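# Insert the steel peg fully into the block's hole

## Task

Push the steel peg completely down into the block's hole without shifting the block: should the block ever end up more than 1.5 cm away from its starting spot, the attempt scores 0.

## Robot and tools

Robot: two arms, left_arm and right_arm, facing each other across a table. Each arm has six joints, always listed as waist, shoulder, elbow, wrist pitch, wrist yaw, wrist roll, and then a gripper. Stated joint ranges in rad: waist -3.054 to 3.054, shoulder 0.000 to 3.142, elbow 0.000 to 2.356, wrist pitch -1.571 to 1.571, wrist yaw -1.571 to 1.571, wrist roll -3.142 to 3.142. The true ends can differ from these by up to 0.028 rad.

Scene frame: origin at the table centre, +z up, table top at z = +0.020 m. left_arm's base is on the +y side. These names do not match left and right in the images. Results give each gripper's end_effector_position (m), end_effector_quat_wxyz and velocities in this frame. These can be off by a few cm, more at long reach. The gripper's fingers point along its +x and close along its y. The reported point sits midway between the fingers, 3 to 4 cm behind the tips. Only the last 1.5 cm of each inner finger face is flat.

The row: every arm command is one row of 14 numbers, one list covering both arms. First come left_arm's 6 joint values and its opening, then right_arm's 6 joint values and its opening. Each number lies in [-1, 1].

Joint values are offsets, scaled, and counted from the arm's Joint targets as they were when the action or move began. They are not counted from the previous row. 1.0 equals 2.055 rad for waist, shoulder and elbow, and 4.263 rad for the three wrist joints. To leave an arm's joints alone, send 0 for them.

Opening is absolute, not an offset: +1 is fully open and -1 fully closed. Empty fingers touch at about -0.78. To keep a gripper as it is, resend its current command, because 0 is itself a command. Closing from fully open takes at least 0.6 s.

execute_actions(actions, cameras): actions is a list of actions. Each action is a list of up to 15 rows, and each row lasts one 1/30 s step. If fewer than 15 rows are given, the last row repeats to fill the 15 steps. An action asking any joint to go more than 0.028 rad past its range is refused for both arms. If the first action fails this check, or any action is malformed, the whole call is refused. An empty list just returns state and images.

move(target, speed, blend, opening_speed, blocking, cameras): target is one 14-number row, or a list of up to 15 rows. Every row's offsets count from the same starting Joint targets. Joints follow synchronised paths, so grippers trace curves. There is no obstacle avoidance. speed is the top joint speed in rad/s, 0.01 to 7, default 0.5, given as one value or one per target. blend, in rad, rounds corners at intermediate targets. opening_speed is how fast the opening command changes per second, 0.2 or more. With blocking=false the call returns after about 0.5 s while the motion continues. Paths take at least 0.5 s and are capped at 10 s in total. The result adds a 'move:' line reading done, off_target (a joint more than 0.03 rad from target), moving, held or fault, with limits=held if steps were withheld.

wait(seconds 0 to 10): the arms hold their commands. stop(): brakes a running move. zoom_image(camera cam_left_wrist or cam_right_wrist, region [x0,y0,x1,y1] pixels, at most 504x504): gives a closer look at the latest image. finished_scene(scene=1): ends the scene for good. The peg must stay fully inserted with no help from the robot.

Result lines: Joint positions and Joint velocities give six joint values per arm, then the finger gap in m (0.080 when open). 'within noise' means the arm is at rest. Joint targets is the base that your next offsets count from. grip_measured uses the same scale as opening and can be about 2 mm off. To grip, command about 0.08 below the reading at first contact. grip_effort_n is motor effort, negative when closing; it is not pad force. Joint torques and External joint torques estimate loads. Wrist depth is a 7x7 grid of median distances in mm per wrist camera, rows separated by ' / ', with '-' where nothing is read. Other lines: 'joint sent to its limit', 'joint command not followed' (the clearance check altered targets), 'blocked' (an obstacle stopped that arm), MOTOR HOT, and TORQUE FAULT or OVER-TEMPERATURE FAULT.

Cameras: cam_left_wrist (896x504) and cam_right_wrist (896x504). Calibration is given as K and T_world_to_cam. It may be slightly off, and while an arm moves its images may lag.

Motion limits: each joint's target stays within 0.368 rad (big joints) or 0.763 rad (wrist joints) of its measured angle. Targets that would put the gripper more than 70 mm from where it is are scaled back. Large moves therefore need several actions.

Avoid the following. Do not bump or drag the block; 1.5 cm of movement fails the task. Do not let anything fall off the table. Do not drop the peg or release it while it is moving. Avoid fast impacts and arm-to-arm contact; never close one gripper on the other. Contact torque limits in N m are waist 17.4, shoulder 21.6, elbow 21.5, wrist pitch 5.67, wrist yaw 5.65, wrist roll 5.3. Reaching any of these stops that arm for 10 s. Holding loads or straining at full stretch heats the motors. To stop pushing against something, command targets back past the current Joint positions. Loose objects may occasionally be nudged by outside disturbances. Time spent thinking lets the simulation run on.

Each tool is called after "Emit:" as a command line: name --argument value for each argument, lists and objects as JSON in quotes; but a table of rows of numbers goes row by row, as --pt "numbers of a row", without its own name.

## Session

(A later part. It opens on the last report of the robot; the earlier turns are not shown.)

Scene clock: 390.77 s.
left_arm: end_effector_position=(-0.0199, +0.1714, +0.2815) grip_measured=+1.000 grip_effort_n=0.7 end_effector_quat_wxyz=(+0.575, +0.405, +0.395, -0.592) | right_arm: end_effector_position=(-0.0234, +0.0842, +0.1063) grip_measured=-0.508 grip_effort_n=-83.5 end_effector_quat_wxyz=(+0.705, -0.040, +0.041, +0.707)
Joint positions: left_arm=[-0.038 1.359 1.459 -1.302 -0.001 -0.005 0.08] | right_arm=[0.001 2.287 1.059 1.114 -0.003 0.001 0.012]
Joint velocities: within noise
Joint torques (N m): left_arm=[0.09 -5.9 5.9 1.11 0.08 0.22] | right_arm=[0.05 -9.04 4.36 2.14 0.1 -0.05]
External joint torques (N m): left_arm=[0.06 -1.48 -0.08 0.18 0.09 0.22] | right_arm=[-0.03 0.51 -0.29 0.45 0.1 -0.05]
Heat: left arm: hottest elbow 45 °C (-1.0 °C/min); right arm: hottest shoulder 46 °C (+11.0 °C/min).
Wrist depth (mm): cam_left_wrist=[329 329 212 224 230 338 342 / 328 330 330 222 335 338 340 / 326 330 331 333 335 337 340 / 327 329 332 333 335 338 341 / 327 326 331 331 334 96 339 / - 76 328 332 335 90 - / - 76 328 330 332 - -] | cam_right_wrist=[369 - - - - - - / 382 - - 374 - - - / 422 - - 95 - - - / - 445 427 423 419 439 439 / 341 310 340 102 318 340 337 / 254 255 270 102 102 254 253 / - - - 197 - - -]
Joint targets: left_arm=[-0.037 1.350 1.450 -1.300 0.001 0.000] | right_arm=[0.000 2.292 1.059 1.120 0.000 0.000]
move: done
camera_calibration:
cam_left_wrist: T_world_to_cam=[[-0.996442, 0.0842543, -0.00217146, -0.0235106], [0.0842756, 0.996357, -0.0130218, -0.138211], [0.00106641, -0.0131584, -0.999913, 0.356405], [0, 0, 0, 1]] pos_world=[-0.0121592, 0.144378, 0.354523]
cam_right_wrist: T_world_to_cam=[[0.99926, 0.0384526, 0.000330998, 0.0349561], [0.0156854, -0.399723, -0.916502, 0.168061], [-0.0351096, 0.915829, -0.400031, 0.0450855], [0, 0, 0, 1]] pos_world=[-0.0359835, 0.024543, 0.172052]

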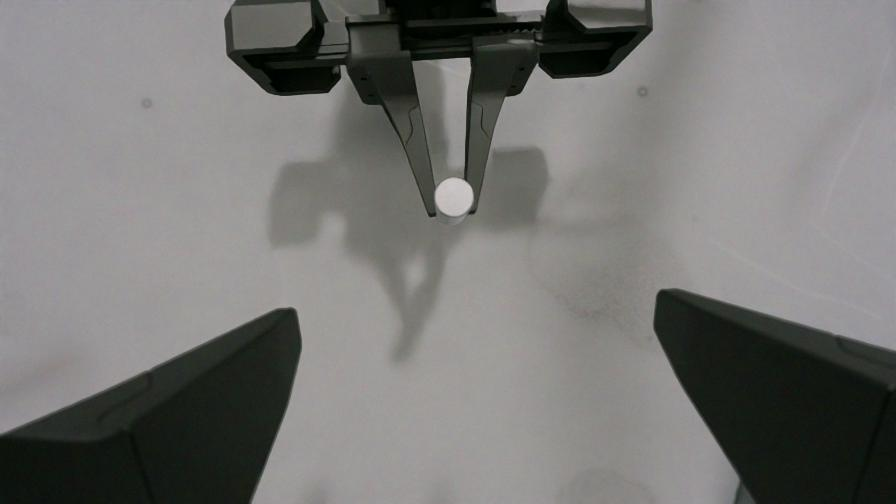

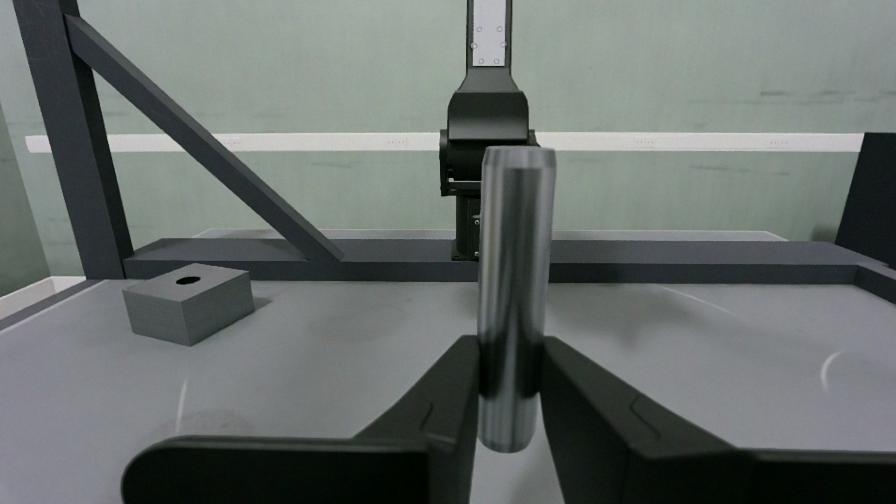

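Emit:
zoom_image --camera "cam_left_wrist" --region '[220, 0, 660, 247]'

Emit:
zoom_image --camera "cam_left_wrist" --region '[390, 140, 520, 250]'

Scaled by 1.145 from the camera's 896x504 image, which has a finer 1280x720 frame.

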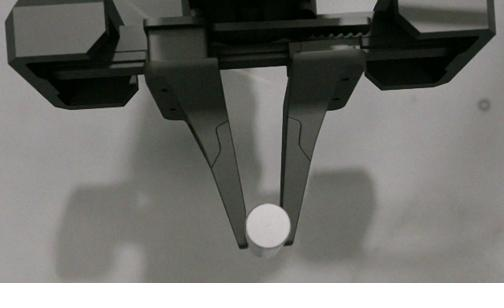

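Scaled by 3.877 from the camera's 896x504 image, which has a finer 1280x720 frame.

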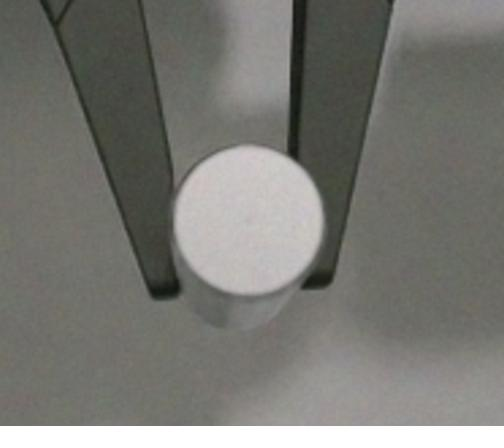

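Emit:
move --target '[0.001, 0.223, 0.1235, -0.039, 0, 0, 1, 0, 0, 0, 0, 0, 0, -0.6]' --speed 0.4

Scene clock: 455.27 s.
left_arm: end_effector_position=(-0.0214, +0.1227, +0.2160) grip_measured=+1.000 grip_effort_n=0.7 end_effector_quat_wxyz=(+0.494, +0.506, +0.492, -0.507) | right_arm: end_effector_position=(-0.0234, +0.0842, +0.1063) grip_measured=-0.508 grip_effort_n=-83.5 end_effector_quat_wxyz=(+0.705, -0.040, +0.041, +0.707)
Joint positions: left_arm=[-0.037 1.797 1.694 -1.465 -0.001 -0.005 0.08] | right_arm=[0.001 2.287 1.059 1.114 -0.003 0.001 0.012]
Joint velocities: within noise
Joint torques (N m): left_arm=[0.33 -6.66 7.93 0.25 0.02 0.27] | right_arm=[0 -9.12 4.29 2.22 0.11 -0.09]
External joint torques (N m): left_arm=[0.28 0.82 2.21 -0.09 0.03 0.27] | right_arm=[0.04 0.36 -0.34 0.55 0.11 -0.09]
Heat: left arm: hottest elbow 44 °C (-1.0 °C/min); right arm: hottest shoulder 50 °C (+3.0 °C/min). Fold the right arm in close to its base, or ease its load, before you think long.
Wrist depth (mm): cam_left_wrist=[224 225 116 228 126 234 237 / 234 237 238 161 245 246 250 / 246 249 253 151 259 260 263 / 259 264 265 152 273 275 279 / 275 273 277 286 288 96 289 / - 76 296 301 307 90 - / - 76 318 324 326 - -] | cam_right_wrist=[369 - - - - - - / 384 - - 367 - - - / 421 - - 95 - - - / - 448 424 423 417 437 440 / 343 312 341 102 318 338 338 / 255 256 270 102 102 254 252 / - - - 197 - - -]
Joint targets: left_arm=[-0.034 1.809 1.704 -1.466 0.001 0.000] | right_arm=[0.000 2.292 1.059 1.120 0.000 0.000]
MOTOR HOT: the shoulder of the right arm reports 50 °C; the controller stops that arm at 95 °C. To cool a motor, set the load down, stop pushing, or move to a pose that needs little force.
move: done
camera_calibration:
cam_left_wrist: T_world_to_cam=[[-0.996557, 0.08129, 0.0163243, -0.0246447], [0.08191, 0.934705, 0.345858, -0.160442], [0.0128564, 0.346004, -0.938145, 0.233114], [0, 0, 0, 1]] pos_world=[-0.014415, 0.0713107, 0.274587]
cam_right_wrist: T_world_to_cam=[[0.999259, 0.0384819, 0.000645595, 0.0349015], [0.0159852, -0.399712, -0.916501, 0.168071], [-0.0350107, 0.915833, -0.400031, 0.0450888], [0, 0, 0, 1]] pos_world=[-0.0359837, 0.024543, 0.172051]

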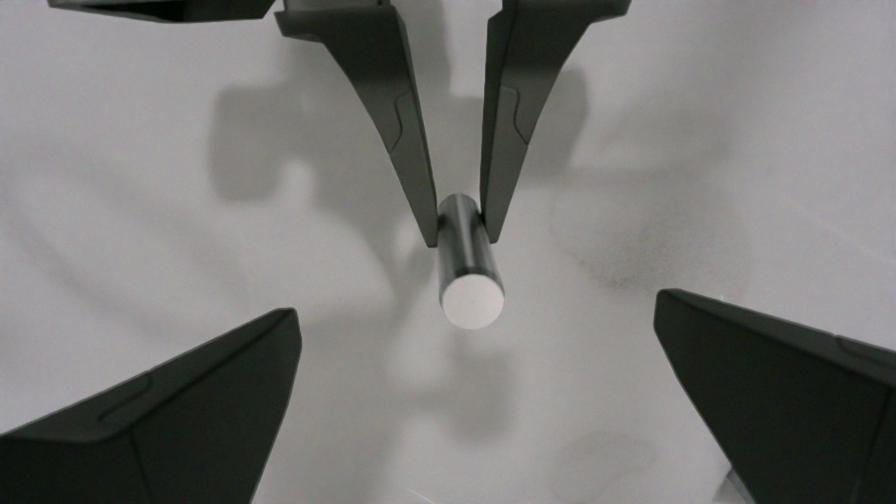

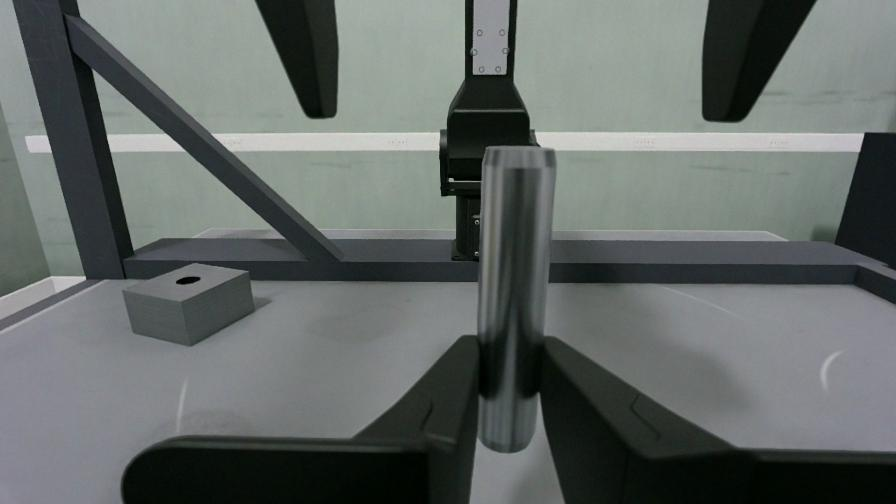

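Emit:
move --target '[0, -0.019, -0.0895, 0.034, 0, 0, 1, 0, 0, 0, 0, 0, 0, -0.6]' --speed 0.2

Scene clock: 477.73 s.
left_arm: end_effector_position=(-0.0213, +0.1257, +0.1787) grip_measured=+1.000 grip_effort_n=0.7 end_effector_quat_wxyz=(+0.492, +0.509, +0.495, -0.505) | right_arm: end_effector_position=(-0.0234, +0.0842, +0.1063) grip_measured=-0.508 grip_effort_n=-83.5 end_effector_quat_wxyz=(+0.705, -0.040, +0.041, +0.707)
Joint positions: left_arm=[-0.037 1.785 1.53 -1.323 -0.001 -0.005 0.08] | right_arm=[0.001 2.287 1.059 1.114 -0.003 0.001 0.012]
Joint velocities: within noise
Joint torques (N m): left_arm=[0.17 -9.68 5.63 0.43 0.03 0.19] | right_arm=[-0.15 -9.05 3.92 2.12 0.09 -0.13]
External joint torques (N m): left_arm=[0.15 -2.41 -0.05 0.09 0.04 0.19] | right_arm=[-0.11 0.36 -0.65 0.47 0.09 -0.13]
Heat: left arm: hottest elbow 46 °C (+2.0 °C/min); right arm: hottest shoulder 51 °C (+3.0 °C/min). Fold the right arm in close to its base, or ease its load, before you think long.
Wrist depth (mm): cam_left_wrist=[190 192 86 193 90 200 201 / 200 201 203 201 101 210 211 / 210 213 214 115 217 222 224 / 221 224 226 113 232 235 238 / 235 233 238 87 246 95 248 / - 76 253 78 264 90 - / - 76 274 279 281 284 -] | cam_right_wrist=[368 80 113 - - 91 75 / 385 381 112 368 - 96 - / 422 - - 95 - 91 - / - 446 423 421 417 412 439 / 339 312 341 102 318 337 335 / 255 254 270 102 102 254 253 / - - - 197 - - -]
Joint targets: left_arm=[-0.034 1.769 1.521 -1.321 0.001 0.000] | right_arm=[0.000 2.292 1.059 1.120 0.000 0.000]
MOTOR HOT: still on. The shoulder of the right arm reports 51 °C.
move: done
camera_calibration:
cam_left_wrist: T_world_to_cam=[[-0.996562, 0.081135, 0.0167774, -0.0243203], [0.0818004, 0.931379, 0.354742, -0.151505], [0.0131558, 0.354894, -0.934814, 0.19537], [0, 0, 0, 1]] pos_world=[-0.0144138, 0.073746, 0.236787]
cam_right_wrist: T_world_to_cam=[[0.999259, 0.0384819, 0.000645595, 0.0349015], [0.0159852, -0.399712, -0.916501, 0.168071], [-0.0350107, 0.915833, -0.400031, 0.0450888], [0, 0, 0, 1]] pos_world=[-0.0359837, 0.024543, 0.172051]

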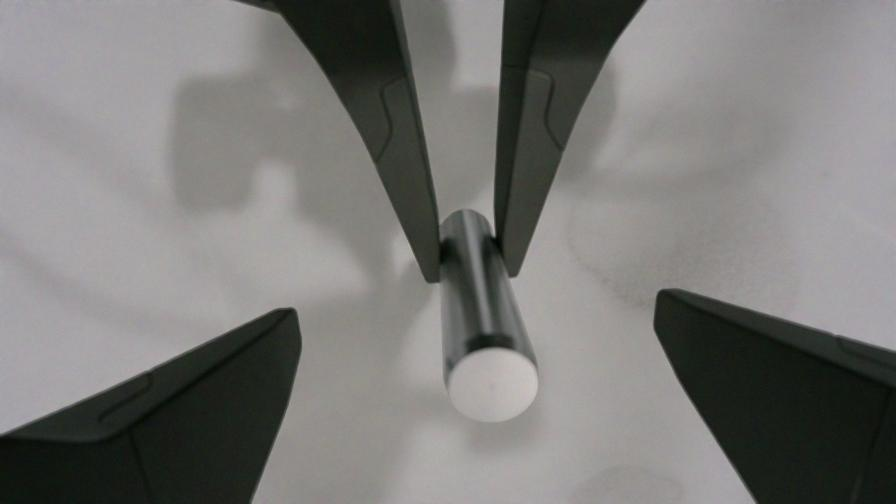

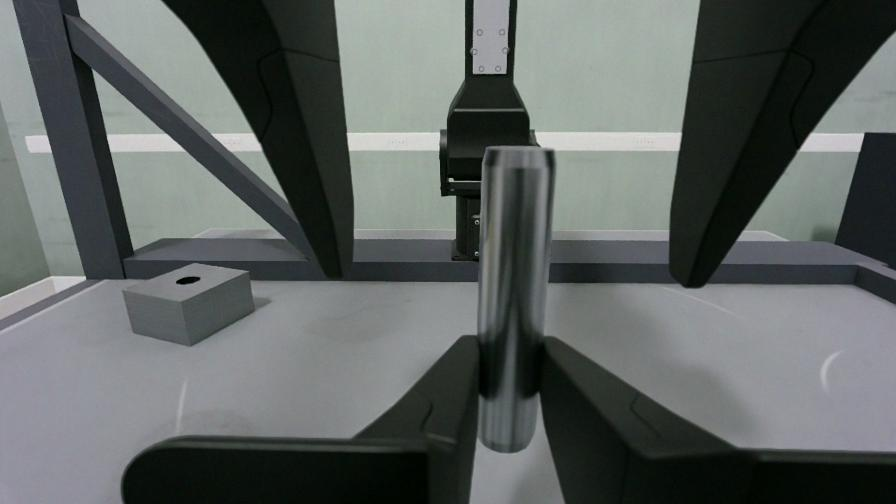

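Emit:
move --target '[0, 0, 0, 0, 0, 0, -0.35, 0, 0, 0, 0, 0, 0, -0.6]' --opening_speed 1.0

Scene clock: 484.43 s.
left_arm: end_effector_position=(-0.0213, +0.1258, +0.1785) grip_measured=-0.347 grip_effort_n=-11.4 end_effector_quat_wxyz=(+0.491, +0.509, +0.495, -0.505) | right_arm: end_effector_position=(-0.0234, +0.0842, +0.1063) grip_measured=-0.508 grip_effort_n=-83.5 end_effector_quat_wxyz=(+0.705, -0.040, +0.041, +0.707)
Joint positions: left_arm=[-0.037 1.785 1.529 -1.323 -0.001 -0.005 0.019] | right_arm=[0.001 2.287 1.059 1.114 -0.003 0.001 0.012]
Joint velocities: within noise
Joint torques (N m): left_arm=[0.13 -9.4 5.41 0.4 0.05 0.21] | right_arm=[-0.18 -9.04 3.86 2.22 0.1 -0.09]
External joint torques (N m): left_arm=[0.16 -2.03 -0.31 0.08 0.05 0.21] | right_arm=[-0.14 0.37 -0.71 0.56 0.1 -0.1]
Heat: left arm: hottest shoulder 46 °C (+4.0 °C/min); right arm: hottest shoulder 51 °C (+2.0 °C/min). Fold the right arm in close to its base, or ease its load, before you think long.
Wrist depth (mm): cam_left_wrist=[189 192 86 193 90 199 202 / 199 202 203 202 101 210 212 / 210 212 214 115 218 222 224 / 223 225 227 113 232 234 239 / 234 236 236 87 94 250 253 / 247 248 - 78 84 - - / - - - 279 - - -] | cam_right_wrist=[371 - 79 85 - - - / 384 - - 87 - - - / 420 - - 93 93 - - / - 446 422 - 100 439 440 / 343 312 342 102 317 338 338 / 255 255 270 102 102 254 253 / - - - 196 - - -]
Joint targets: left_arm=[-0.034 1.770 1.520 -1.321 0.001 0.000] | right_arm=[0.000 2.292 1.059 1.120 0.000 0.000]
MOTOR HOT: still on. The shoulder of the right arm reports 51 °C.
move: done
camera_calibration:
cam_left_wrist: T_world_to_cam=[[-0.996561, 0.0811342, 0.0168126, -0.0243254], [0.0818067, 0.931233, 0.355123, -0.151515], [0.0131561, 0.355277, -0.934668, 0.19512], [0, 0, 0, 1]] pos_world=[-0.0144138, 0.0737475, 0.236587]
cam_right_wrist: T_world_to_cam=[[0.999259, 0.0384819, 0.000645595, 0.0349015], [0.0159852, -0.399712, -0.916501, 0.168071], [-0.0350107, 0.915833, -0.400031, 0.0450888], [0, 0, 0, 1]] pos_world=[-0.0359837, 0.024543, 0.172051]

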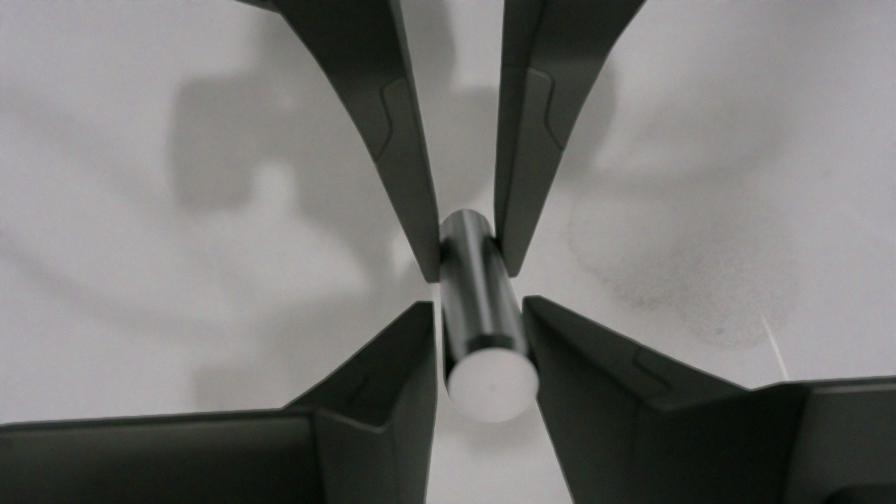

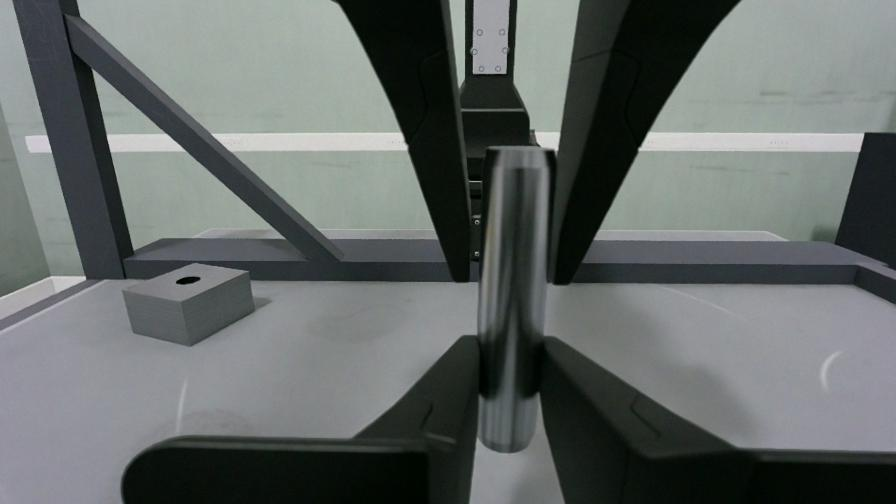

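Emit:
move --target '[0, 0, 0, 0, 0, 0, -0.46, 0, 0, 0, 0, 0, 0, -0.6]' --opening_speed 0.3 --cameras '["cam_right_wrist"]'

Scene clock: 487.80 s.
left_arm: end_effector_position=(-0.0213, +0.1258, +0.1786) grip_measured=-0.451 grip_effort_n=-47.2 end_effector_quat_wxyz=(+0.492, +0.509, +0.495, -0.505) | right_arm: end_effector_position=(-0.0234, +0.0842, +0.1063) grip_measured=-0.508 grip_effort_n=-83.5 end_effector_quat_wxyz=(+0.705, -0.040, +0.041, +0.707)
Joint positions: left_arm=[-0.037 1.784 1.529 -1.323 -0.001 -0.005 0.015] | right_arm=[0.001 2.287 1.059 1.114 -0.003 0.001 0.012]
Joint velocities: within noise
Joint torques (N m): left_arm=[0.08 -9.48 5.51 0.4 0.07 0.21] | right_arm=[-0.09 -9.12 3.93 2.12 0.13 -0.06]
External joint torques (N m): left_arm=[0.05 -2.17 -0.18 0.07 0.08 0.21] | right_arm=[-0.05 0.33 -0.67 0.46 0.12 -0.06]
Heat: left arm: hottest shoulder 47 °C (+5.0 °C/min); right arm: hottest shoulder 51 °C (+2.0 °C/min). Fold the right arm in close to its base, or ease its load, before you think long.
Wrist depth (mm): cam_left_wrist=[190 192 86 194 90 200 201 / 200 202 202 202 101 210 213 / 210 212 215 117 217 222 224 / 222 224 226 113 232 235 238 / 234 237 237 85 239 249 253 / 246 248 - 77 78 - - / - - - 274 - - -] | cam_right_wrist=[370 - - 80 - - - / 385 - - 86 - - - / 421 - - 93 93 - - / - 443 424 - 412 439 439 / 341 313 341 102 318 339 337 / 255 256 268 102 102 254 252 / - - - 196 - - -]
Joint targets: left_arm=[-0.035 1.769 1.520 -1.321 0.001 0.000] | right_arm=[0.000 2.292 1.059 1.120 0.000 0.000]
MOTOR HOT: still on. The shoulder of the right arm reports 51 °C.
move: done
camera_calibration:
cam_right_wrist: T_world_to_cam=[[0.999259, 0.0384819, 0.000645595, 0.0349015], [0.0159852, -0.399712, -0.916501, 0.168071], [-0.0350107, 0.915833, -0.400031, 0.0450888], [0, 0, 0, 1]] pos_world=[-0.0359837, 0.024543, 0.172051]
Images, in order (width x height): cam_right_wrist 896x504.

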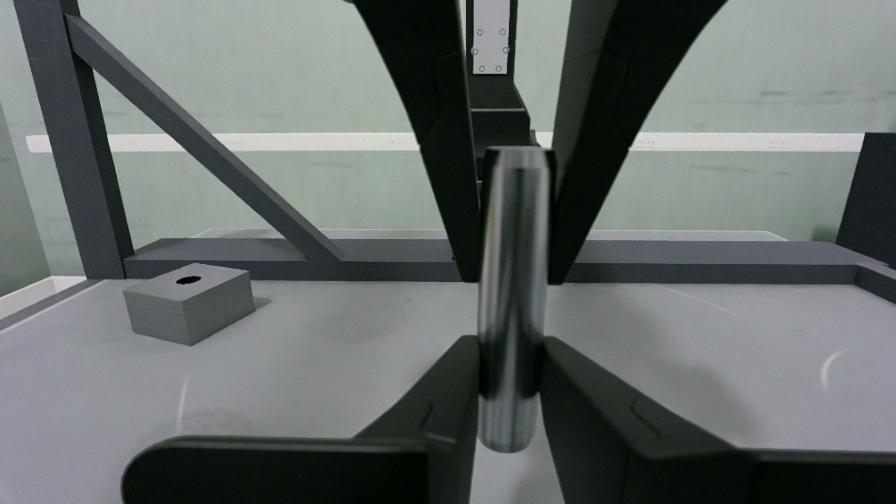

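Emit:
move --target '[0, 0, 0, 0, 0, 0, -0.56, 0, 0, 0, 0, 0, 0, -0.6]' --opening_speed 0.3 --cameras '["cam_right_wrist"]'

Emit:
move --target '[0, 0, 0, 0, 0, 0, -0.56, 0, 0, 0, 0, 0, 0, -0.2]' --opening_speed 0.3

Scene clock: 491.10 s.
left_arm: end_effector_position=(-0.0213, +0.1258, +0.1786) grip_measured=-0.479 grip_effort_n=-83.5 end_effector_quat_wxyz=(+0.492, +0.509, +0.495, -0.505) | right_arm: end_effector_position=(-0.0234, +0.0842, +0.1063) grip_measured=-0.508 grip_effort_n=-83.5 end_effector_quat_wxyz=(+0.705, -0.040, +0.041, +0.707)
Joint positions: left_arm=[-0.037 1.784 1.529 -1.323 -0.001 -0.005 0.013] | right_arm=[0.001 2.287 1.059 1.114 -0.003 0.001 0.012]
Joint velocities: within noise
Joint torques (N m): left_arm=[0.4 -9.64 5.51 0.41 0.1 0.2] | right_arm=[-0.05 -9.08 3.89 2.2 0.07 -0.09]
External joint torques (N m): left_arm=[0.3 -2.32 -0.18 0.08 0.11 0.2] | right_arm=[-0.02 0.4 -0.74 0.52 0.07 -0.1]
Heat: left arm: hottest shoulder 48 °C (+5.1 °C/min); right arm: hottest shoulder 51 °C (+2.0 °C/min). Fold the right arm in close to its base, or ease its load, before you think long.
Wrist depth (mm): cam_left_wrist=[190 192 86 194 90 199 202 / 200 201 203 203 101 210 212 / 210 213 215 117 217 221 225 / 222 224 227 113 232 235 238 / 236 237 238 85 239 250 254 / 246 249 - 78 78 - - / - - - 280 - - -] | cam_right_wrist=[369 - - 80 - - - / 383 - - 86 - - - / 421 - - 93 93 - - / - 446 426 - 412 441 436 / 342 312 341 102 317 338 336 / 254 256 269 102 102 253 252 / - - - 196 - - -]
Joint targets: left_arm=[-0.035 1.770 1.520 -1.321 0.001 0.000] | right_arm=[0.000 2.292 1.059 1.120 0.000 0.000]
MOTOR HOT: still on. The shoulder of the right arm reports 51 °C.
move: done
camera_calibration:
cam_right_wrist: T_world_to_cam=[[0.999259, 0.0384819, 0.000645595, 0.0349015], [0.0159852, -0.399712, -0.916501, 0.168071], [-0.0350107, 0.915833, -0.400031, 0.0450888], [0, 0, 0, 1]] pos_world=[-0.0359837, 0.024543, 0.172051]
Images, in order (width x height): cam_right_wrist 896x504.

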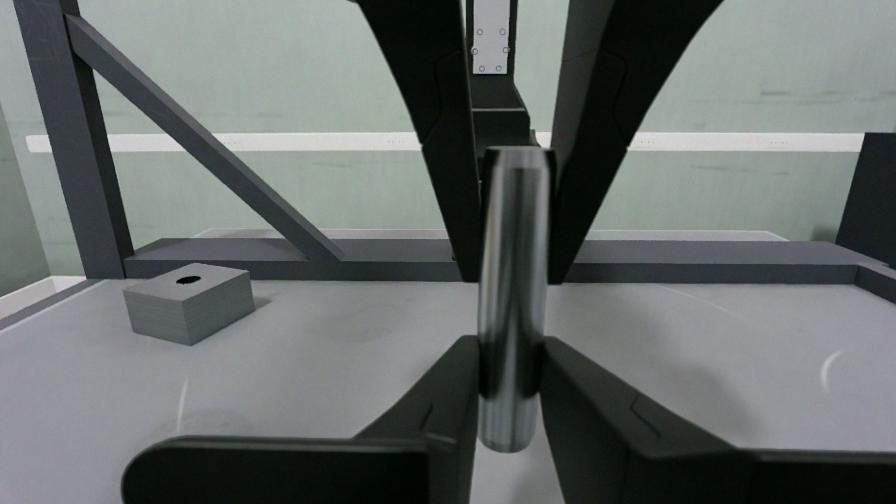

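Scene clock: 492.70 s.
left_arm: end_effector_position=(-0.0213, +0.1261, +0.1781) grip_measured=-0.479 grip_effort_n=-83.5 end_effector_quat_wxyz=(+0.491, +0.509, +0.495, -0.504) | right_arm: end_effector_position=(-0.0234, +0.0843, +0.1071) grip_measured=-0.203 grip_effort_n=11.4 end_effector_quat_wxyz=(+0.705, -0.039, +0.039, +0.707)
Joint positions: left_arm=[-0.037 1.784 1.527 -1.322 -0.001 -0.005 0.013] | right_arm=[0.001 2.287 1.059 1.118 -0.003 0.001 0.026]
Joint velocities: within noise
Joint torques (N m): left_arm=[0.11 -9.56 5.72 0.35 0.09 0.17] | right_arm=[0.05 -9.09 3.89 1.93 0.06 -0.12]
External joint torques (N m): left_arm=[0.06 -2.25 0.03 0.02 0.09 0.17] | right_arm=[0.02 0.34 -0.69 0.26 0.06 -0.12]
Heat: left arm: hottest shoulder 48 °C (+5.0 °C/min); right arm: hottest shoulder 51 °C (+2.0 °C/min). Fold the right arm in close to its base, or ease its load, before you think long.
Wrist depth (mm): cam_left_wrist=[190 192 87 194 90 198 201 / 199 201 93 204 99 209 211 / 209 212 210 214 124 221 223 / 221 223 226 110 231 234 237 / 234 236 238 85 238 249 253 / 247 249 - 78 77 - - / - - - 279 - - -] | cam_right_wrist=[371 - 80 81 - - - / 382 - - 86 - - - / 421 - - 94 93 - - / - 457 428 - 414 454 - / 347 314 348 102 322 345 343 / 260 260 274 93 - 270 257 / - - - 192 - - -]
Joint targets: left_arm=[-0.035 1.770 1.521 -1.321 0.001 0.000] | right_arm=[0.000 2.292 1.059 1.120 0.000 0.000]
MOTOR HOT: still on. The shoulder of the right arm reports 51 °C.
move: done
camera_calibration:
cam_left_wrist: T_world_to_cam=[[-0.996561, 0.0811147, 0.0168996, -0.0242611], [0.0818053, 0.93085, 0.356126, -0.151837], [0.013156, 0.356283, -0.934285, 0.194378], [0, 0, 0, 1]] pos_world=[-0.0143138, 0.0740515, 0.236087]
cam_right_wrist: T_world_to_cam=[[0.999259, 0.0384806, 0.000792436, 0.0348798], [0.015986, -0.396216, -0.918018, 0.168754], [-0.0350119, 0.91735, -0.396538, 0.0447827], [0, 0, 0, 1]] pos_world=[-0.0359837, 0.0244394, 0.172649]

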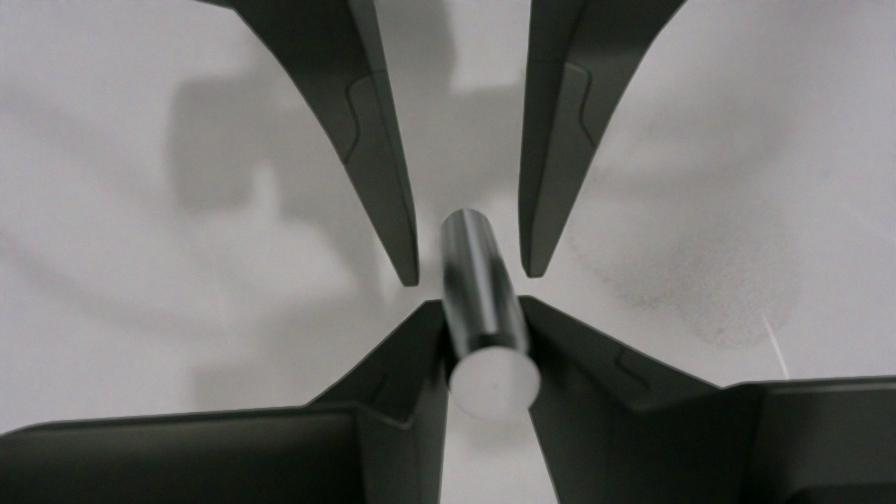

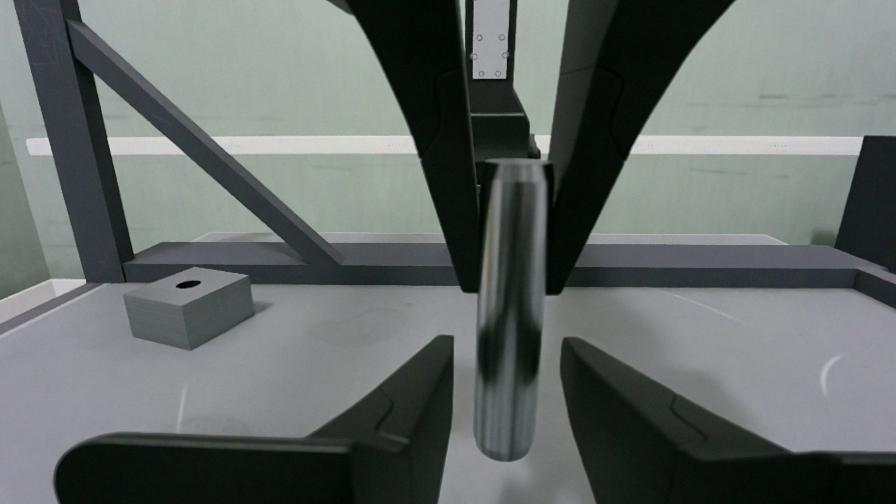

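Emit:
move --pt "0 0 0 0 0 0 -0.56 0 -0.0979 -0.2415 0.069 0 0 -0.2" --pt "0 0 0 0 0 0 -0.56 0 -0.6044 -0.0044 -0.5208 0 0 -0.2" --speed '[0.3, 0.8]'

Scene clock: 504.37 s.
left_arm: end_effector_position=(-0.0213, +0.1262, +0.1780) grip_measured=-0.479 grip_effort_n=-83.5 end_effector_quat_wxyz=(+0.491, +0.509, +0.495, -0.504) | right_arm: end_effector_position=(-0.0236, -0.2341, +0.2287) grip_measured=-0.202 grip_effort_n=11.4 end_effector_quat_wxyz=(+0.597, -0.378, +0.380, +0.598)
Joint positions: left_arm=[-0.037 1.784 1.527 -1.322 -0.001 -0.005 0.013] | right_arm=[0.001 1.06 1.032 -1.102 -0.003 0.001 0.026]
Joint velocities: within noise
Joint torques (N m): left_arm=[0.38 -9.6 5.83 0.34 0.03 0.17] | right_arm=[0.01 -3.83 7.03 1.02 0.1 -0.11]
External joint torques (N m): left_arm=[0.31 -2.23 0.13 0.02 0.04 0.18] | right_arm=[0.03 -1.37 0.96 0.03 0.1 -0.11]
Heat: left arm: hottest shoulder 49 °C (+6.1 °C/min); right arm: hottest shoulder 51 °C (+1.0 °C/min). Fold the right arm in close to its base, or ease its load, before you think long.
Wrist depth (mm): cam_left_wrist=[189 191 193 194 196 198 201 / 199 201 202 205 207 209 211 / 210 212 213 216 219 221 224 / 221 223 225 134 231 233 238 / 234 237 236 85 238 248 252 / 247 248 - 78 78 - - / - - - 278 - - -] | cam_right_wrist=[368 367 360 356 354 351 348 / 347 347 344 342 338 334 332 / 335 332 329 326 323 319 317 / 321 318 317 313 308 307 304 / 308 305 302 301 299 294 288 / 295 294 294 283 - 285 279 / - - - 276 - - -]
Joint targets: left_arm=[-0.035 1.770 1.520 -1.321 0.001 0.000] | right_arm=[0.000 1.050 1.049 -1.100 0.000 0.000]
MOTOR HOT: still on. The shoulder of the right arm reports 51 °C.
move: done
camera_calibration:
cam_left_wrist: T_world_to_cam=[[-0.996562, 0.0811046, 0.0169313, -0.0242744], [0.0818018, 0.930705, 0.356507, -0.151975], [0.0131563, 0.356666, -0.934139, 0.194186], [0, 0, 0, 1]] pos_world=[-0.0143138, 0.074153, 0.235987]
cam_right_wrist: T_world_to_cam=[[0.99925, 0.0205856, -0.0328075, 0.0506713], [0.0156874, -0.989581, -0.143122, -0.161898], [-0.0354119, 0.1425, -0.989161, 0.33916], [0, 0, 0, 1]] pos_world=[-0.0360832, -0.209584, 0.313975]

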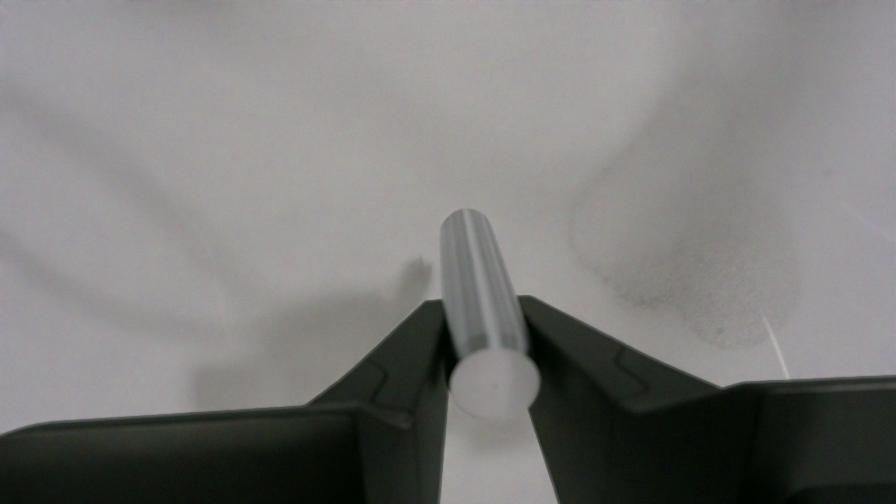

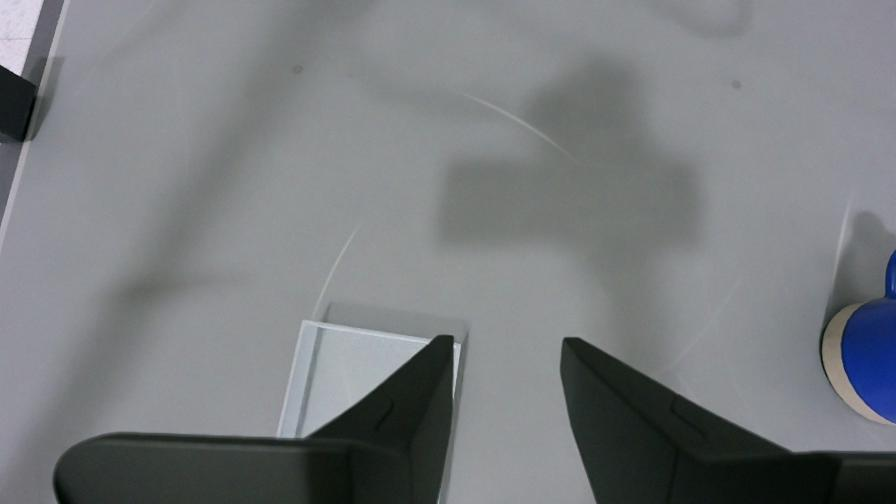

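Emit:
move --target '[-0.5098, -0.1164, -0.1174, 0.0005, 0, -0.2463, -0.56, 0, 0, 0, 0, 0, 0, -0.2]' --speed 0.5

Scene clock: 583.07 s.
left_arm: end_effector_position=(-0.2429, +0.3273, +0.1835) grip_measured=-0.479 grip_effort_n=-83.5 end_effector_quat_wxyz=(+0.493, +0.511, +0.491, -0.505) | right_arm: end_effector_position=(-0.0236, -0.2341, +0.2287) grip_measured=-0.202 grip_effort_n=11.4 end_effector_quat_wxyz=(+0.597, -0.378, +0.380, +0.598)
Joint positions: left_arm=[-1.082 1.545 1.286 -1.32 -0.001 -1.044 0.013] | right_arm=[0.001 1.06 1.032 -1.102 -0.003 0.001 0.026]
Joint velocities: within noise
Joint torques (N m): left_arm=[-0.12 -7.76 5.78 0.33 -0.05 -0.1] | right_arm=[-0.15 -3.75 7.03 1.13 0.11 -0.12]
External joint torques (N m): left_arm=[-0.12 -2.22 0.12 0.05 -0.01 -0.1] | right_arm=[-0.14 -1.27 0.95 0.14 0.11 -0.12]
Heat: left arm: hottest shoulder 53 °C (+2.0 °C/min); right arm: hottest elbow 46 °C (+3.0 °C/min). Fold the left arm in close to its base, or ease its load, before you think long.
Wrist depth (mm): cam_left_wrist=[199 200 200 200 203 204 887 / 209 210 210 209 212 213 929 / 220 222 222 188 224 226 - / 233 234 234 134 238 239 - / 247 248 246 85 245 249 - / 256 250 - 78 77 - - / - - - 175 - - -] | cam_right_wrist=[368 363 361 357 351 350 347 / 352 348 346 341 338 335 333 / 333 333 330 327 325 320 315 / 320 319 315 312 308 307 304 / 306 306 304 301 298 295 289 / 295 292 294 284 - 284 278 / - - - 277 - - -]
Joint targets: left_arm=[-1.083 1.530 1.279 -1.319 0.000 -1.050] | right_arm=[0.000 1.050 1.049 -1.100 0.000 0.000]
MOTOR HOT: the shoulder of the left arm reports 53 °C; the controller stops that arm at 95 °C. To cool a motor, set the load down, stop pushing, or move to a pose that needs little force.
MOTOR HOT: cleared for the motors of the right arm.
move: done
camera_calibration:
cam_left_wrist: T_world_to_cam=[[-0.996137, 0.0872988, 0.00951846, -0.262128], [0.0850495, 0.932076, 0.352136, -0.321828], [0.0218691, 0.351586, -0.9359, 0.134597], [0, 0, 0, 1]] pos_world=[-0.236688, 0.27553, 0.241791]
cam_right_wrist: T_world_to_cam=[[0.99925, 0.0205856, -0.0328075, 0.0506713], [0.0156874, -0.989581, -0.143122, -0.161898], [-0.0354119, 0.1425, -0.989161, 0.33916], [0, 0, 0, 1]] pos_world=[-0.0360832, -0.209584, 0.313975]

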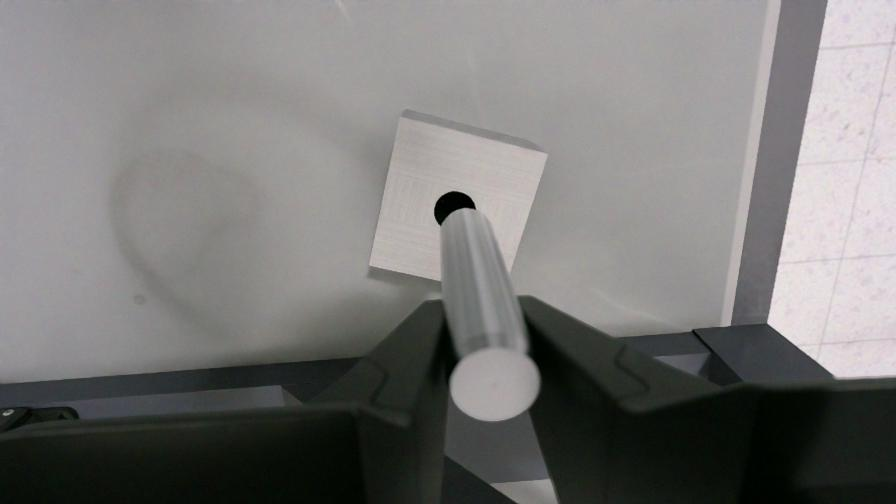

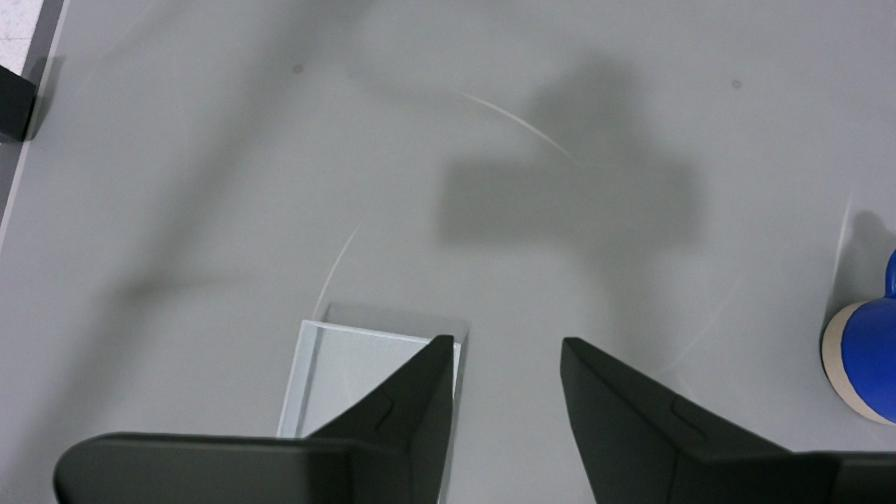

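Emit:
zoom_image --camera "cam_left_wrist" --region '[360, 100, 560, 290]'

Scaled by 2.520 from the camera's 896x504 image, which has a finer 1280x720 frame.

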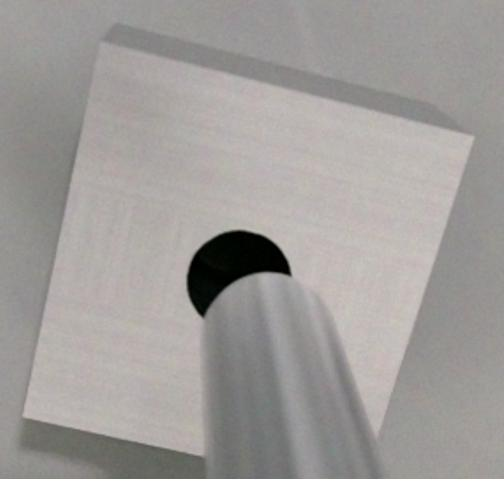

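Emit:
move --target '[0.0088, 0.0156, -0.0637, 0.0311, 0.0079, 0.004, -0.56, 0, 0, 0, 0, 0, 0, -0.2]' --speed 0.2 --cameras '["cam_left_wrist"]'

Emit:
zoom_image --camera "cam_left_wrist" --region '[360, 120, 560, 310]'

Scene clock: 627.47 s.
left_arm: end_effector_position=(-0.2411, +0.3291, +0.1483) grip_measured=-0.479 grip_effort_n=-83.5 end_effector_quat_wxyz=(+0.485, +0.515, +0.502, -0.497) | right_arm: end_effector_position=(-0.0236, -0.2341, +0.2287) grip_measured=-0.202 grip_effort_n=11.4 end_effector_quat_wxyz=(+0.597, -0.378, +0.380, +0.598)
Joint positions: left_arm=[-1.067 1.555 1.155 -1.188 0.03 -1.038 0.013] | right_arm=[0.001 1.06 1.032 -1.102 -0.003 0.001 0.026]
Joint velocities: within noise
Joint torques (N m): left_arm=[0.25 -5.11 5.64 0.33 0.21 0.14] | right_arm=[-0.09 -3.48 7.07 1.08 0.08 -0.08]
External joint torques (N m): left_arm=[0.24 0.35 0.07 0.05 0.24 0.14] | right_arm=[-0.09 -1.03 0.98 0.08 0.09 -0.08]
Heat: left arm: hottest shoulder 52 °C (-1.0 °C/min); right arm: hottest elbow 47 °C (+1.0 °C/min). Fold the left arm in close to its base, or ease its load, before you think long.
Wrist depth (mm): cam_left_wrist=[165 165 167 166 169 170 172 / 174 175 176 174 179 180 182 / 183 185 186 152 186 191 195 / 195 196 196 158 201 204 210 / 208 210 209 85 209 218 - / 219 221 - 78 77 - - / - - - 223 - - -] | cam_right_wrist=[370 365 363 356 354 352 348 / 353 346 344 341 337 332 331 / 336 333 329 325 325 320 316 / 320 318 317 312 310 308 305 / 308 305 302 301 298 294 290 / 295 294 295 284 - 286 278 / - - - 278 - - -]
Joint targets: left_arm=[-1.064 1.562 1.148 -1.186 0.034 -1.033] | right_arm=[0.000 1.050 1.049 -1.100 0.000 0.000]
MOTOR HOT: still on. The shoulder of the left arm reports 52 °C.
move: done
camera_calibration:
cam_left_wrist: T_world_to_cam=[[-0.996789, 0.0776807, 0.0194124, -0.258549], [0.0792183, 0.921511, 0.380187, -0.313326], [0.0116444, 0.380504, -0.924706, 0.0874313], [0, 0, 0, 1]] pos_world=[-0.233916, 0.27555, 0.20499]
Images, in order (width x height): cam_left_wrist 896x504.

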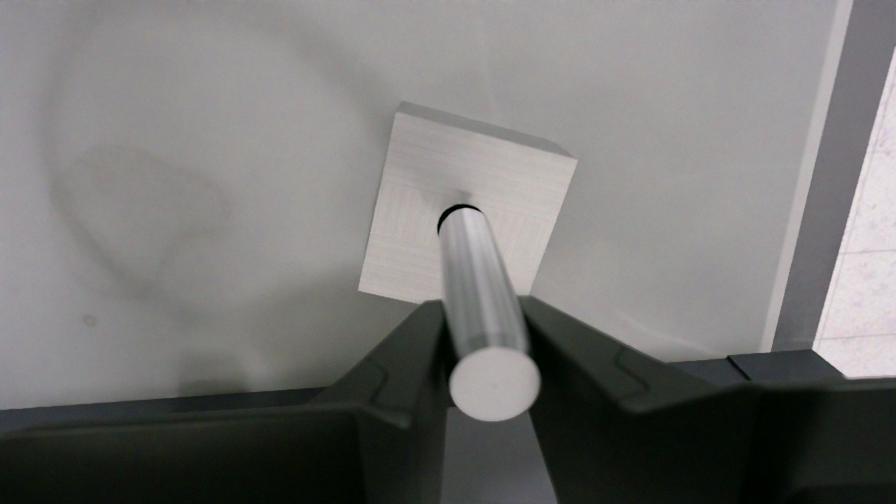

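Scaled by 2.520 from the camera's 896x504 image, which has a finer 1280x720 frame.

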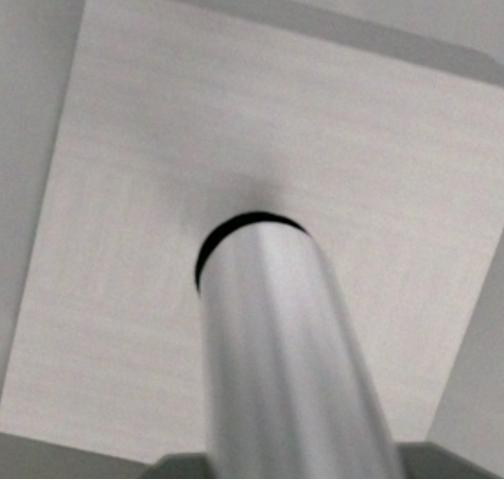

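Emit:
zoom_image --camera "cam_left_wrist" --region '[425, 190, 505, 250]'

Scaled by 6.300 from the camera's 896x504 image, which has a finer 1280x720 frame.

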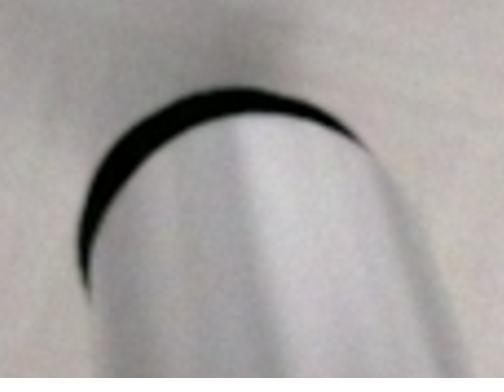

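Emit:
zoom_image --camera "cam_left_wrist" --region '[430, 320, 560, 430]'

Scaled by 3.877 from the camera's 896x504 image, which has a finer 1280x720 frame.

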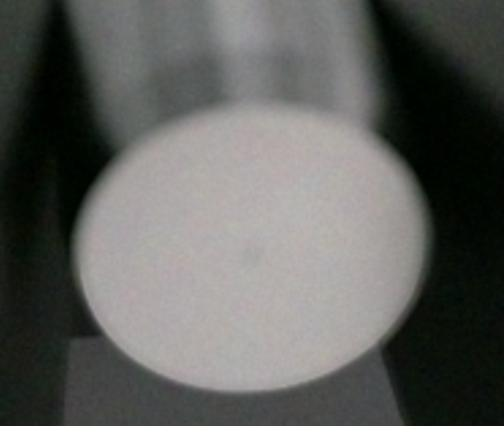

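Emit:
move --target '[-0.0026, -0.0004, -0.0102, 0.0047, 0, -0.0013, -0.56, 0, 0, 0, 0, 0, 0, -0.2]' --speed 0.1 --cameras '["cam_left_wrist"]'

Emit:
zoom_image --camera "cam_left_wrist" --region '[425, 190, 505, 250]'

Scene clock: 682.70 s.
left_arm: end_effector_position=(-0.2401, +0.3296, +0.1432) grip_measured=-0.479 grip_effort_n=-83.5 end_effector_quat_wxyz=(+0.485, +0.515, +0.502, -0.497) | right_arm: end_effector_position=(-0.0236, -0.2341, +0.2287) grip_measured=-0.202 grip_effort_n=11.4 end_effector_quat_wxyz=(+0.597, -0.378, +0.380, +0.598)
Joint positions: left_arm=[-1.067 1.555 1.134 -1.168 0.03 -1.038 0.013] | right_arm=[0.001 1.06 1.032 -1.102 -0.003 0.001 0.026]
Joint velocities: within noise
Joint torques (N m): left_arm=[-0.22 -5.11 5.67 0.32 0.16 0.07] | right_arm=[-0.26 -3.95 7.08 1.06 0.1 -0.06]
External joint torques (N m): left_arm=[-0.21 0.42 0.08 0.04 0.18 0.07] | right_arm=[-0.23 -1.48 0.99 0.06 0.1 -0.06]
Heat: left arm: hottest shoulder 46 °C (-6.0 °C/min); right arm: hottest elbow 48 °C (+1.0 °C/min).
Wrist depth (mm): cam_left_wrist=[160 161 162 161 165 166 167 / 169 170 171 169 174 175 176 / 178 180 181 147 181 185 188 / 190 192 192 153 193 198 202 / 202 204 203 86 204 211 219 / 214 215 - 78 77 - - / - - - 214 - - -] | cam_right_wrist=[368 364 362 361 352 349 348 / 354 349 344 340 336 334 332 / 335 332 330 327 323 317 317 / 319 318 317 313 310 307 305 / 308 304 303 299 298 295 289 / 296 293 295 283 - 285 278 / - - - 278 - - -]
Joint targets: left_arm=[-1.070 1.562 1.127 -1.167 0.034 -1.039] | right_arm=[0.000 1.050 1.049 -1.100 0.000 0.000]
MOTOR HOT: cleared for the motors of the left arm.
move: done
camera_calibration:
cam_left_wrist: T_world_to_cam=[[-0.996799, 0.0777113, 0.0188062, -0.257479], [0.0790115, 0.921387, 0.380529, -0.312003], [0.0122436, 0.380797, -0.924578, 0.0825476], [0, 0, 0, 1]] pos_world=[-0.233013, 0.276051, 0.19989]
Images, in order (width x height): cam_left_wrist 896x504.

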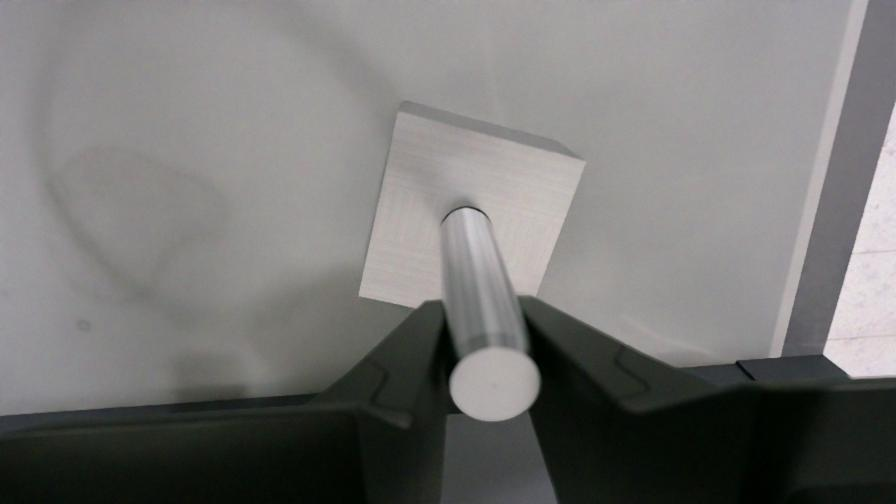

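Scaled by 6.300 from the camera's 896x504 image, which has a finer 1280x720 frame.

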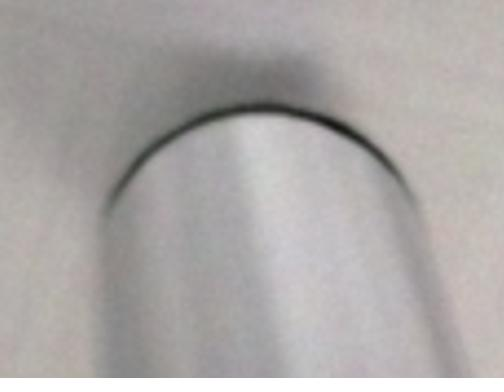

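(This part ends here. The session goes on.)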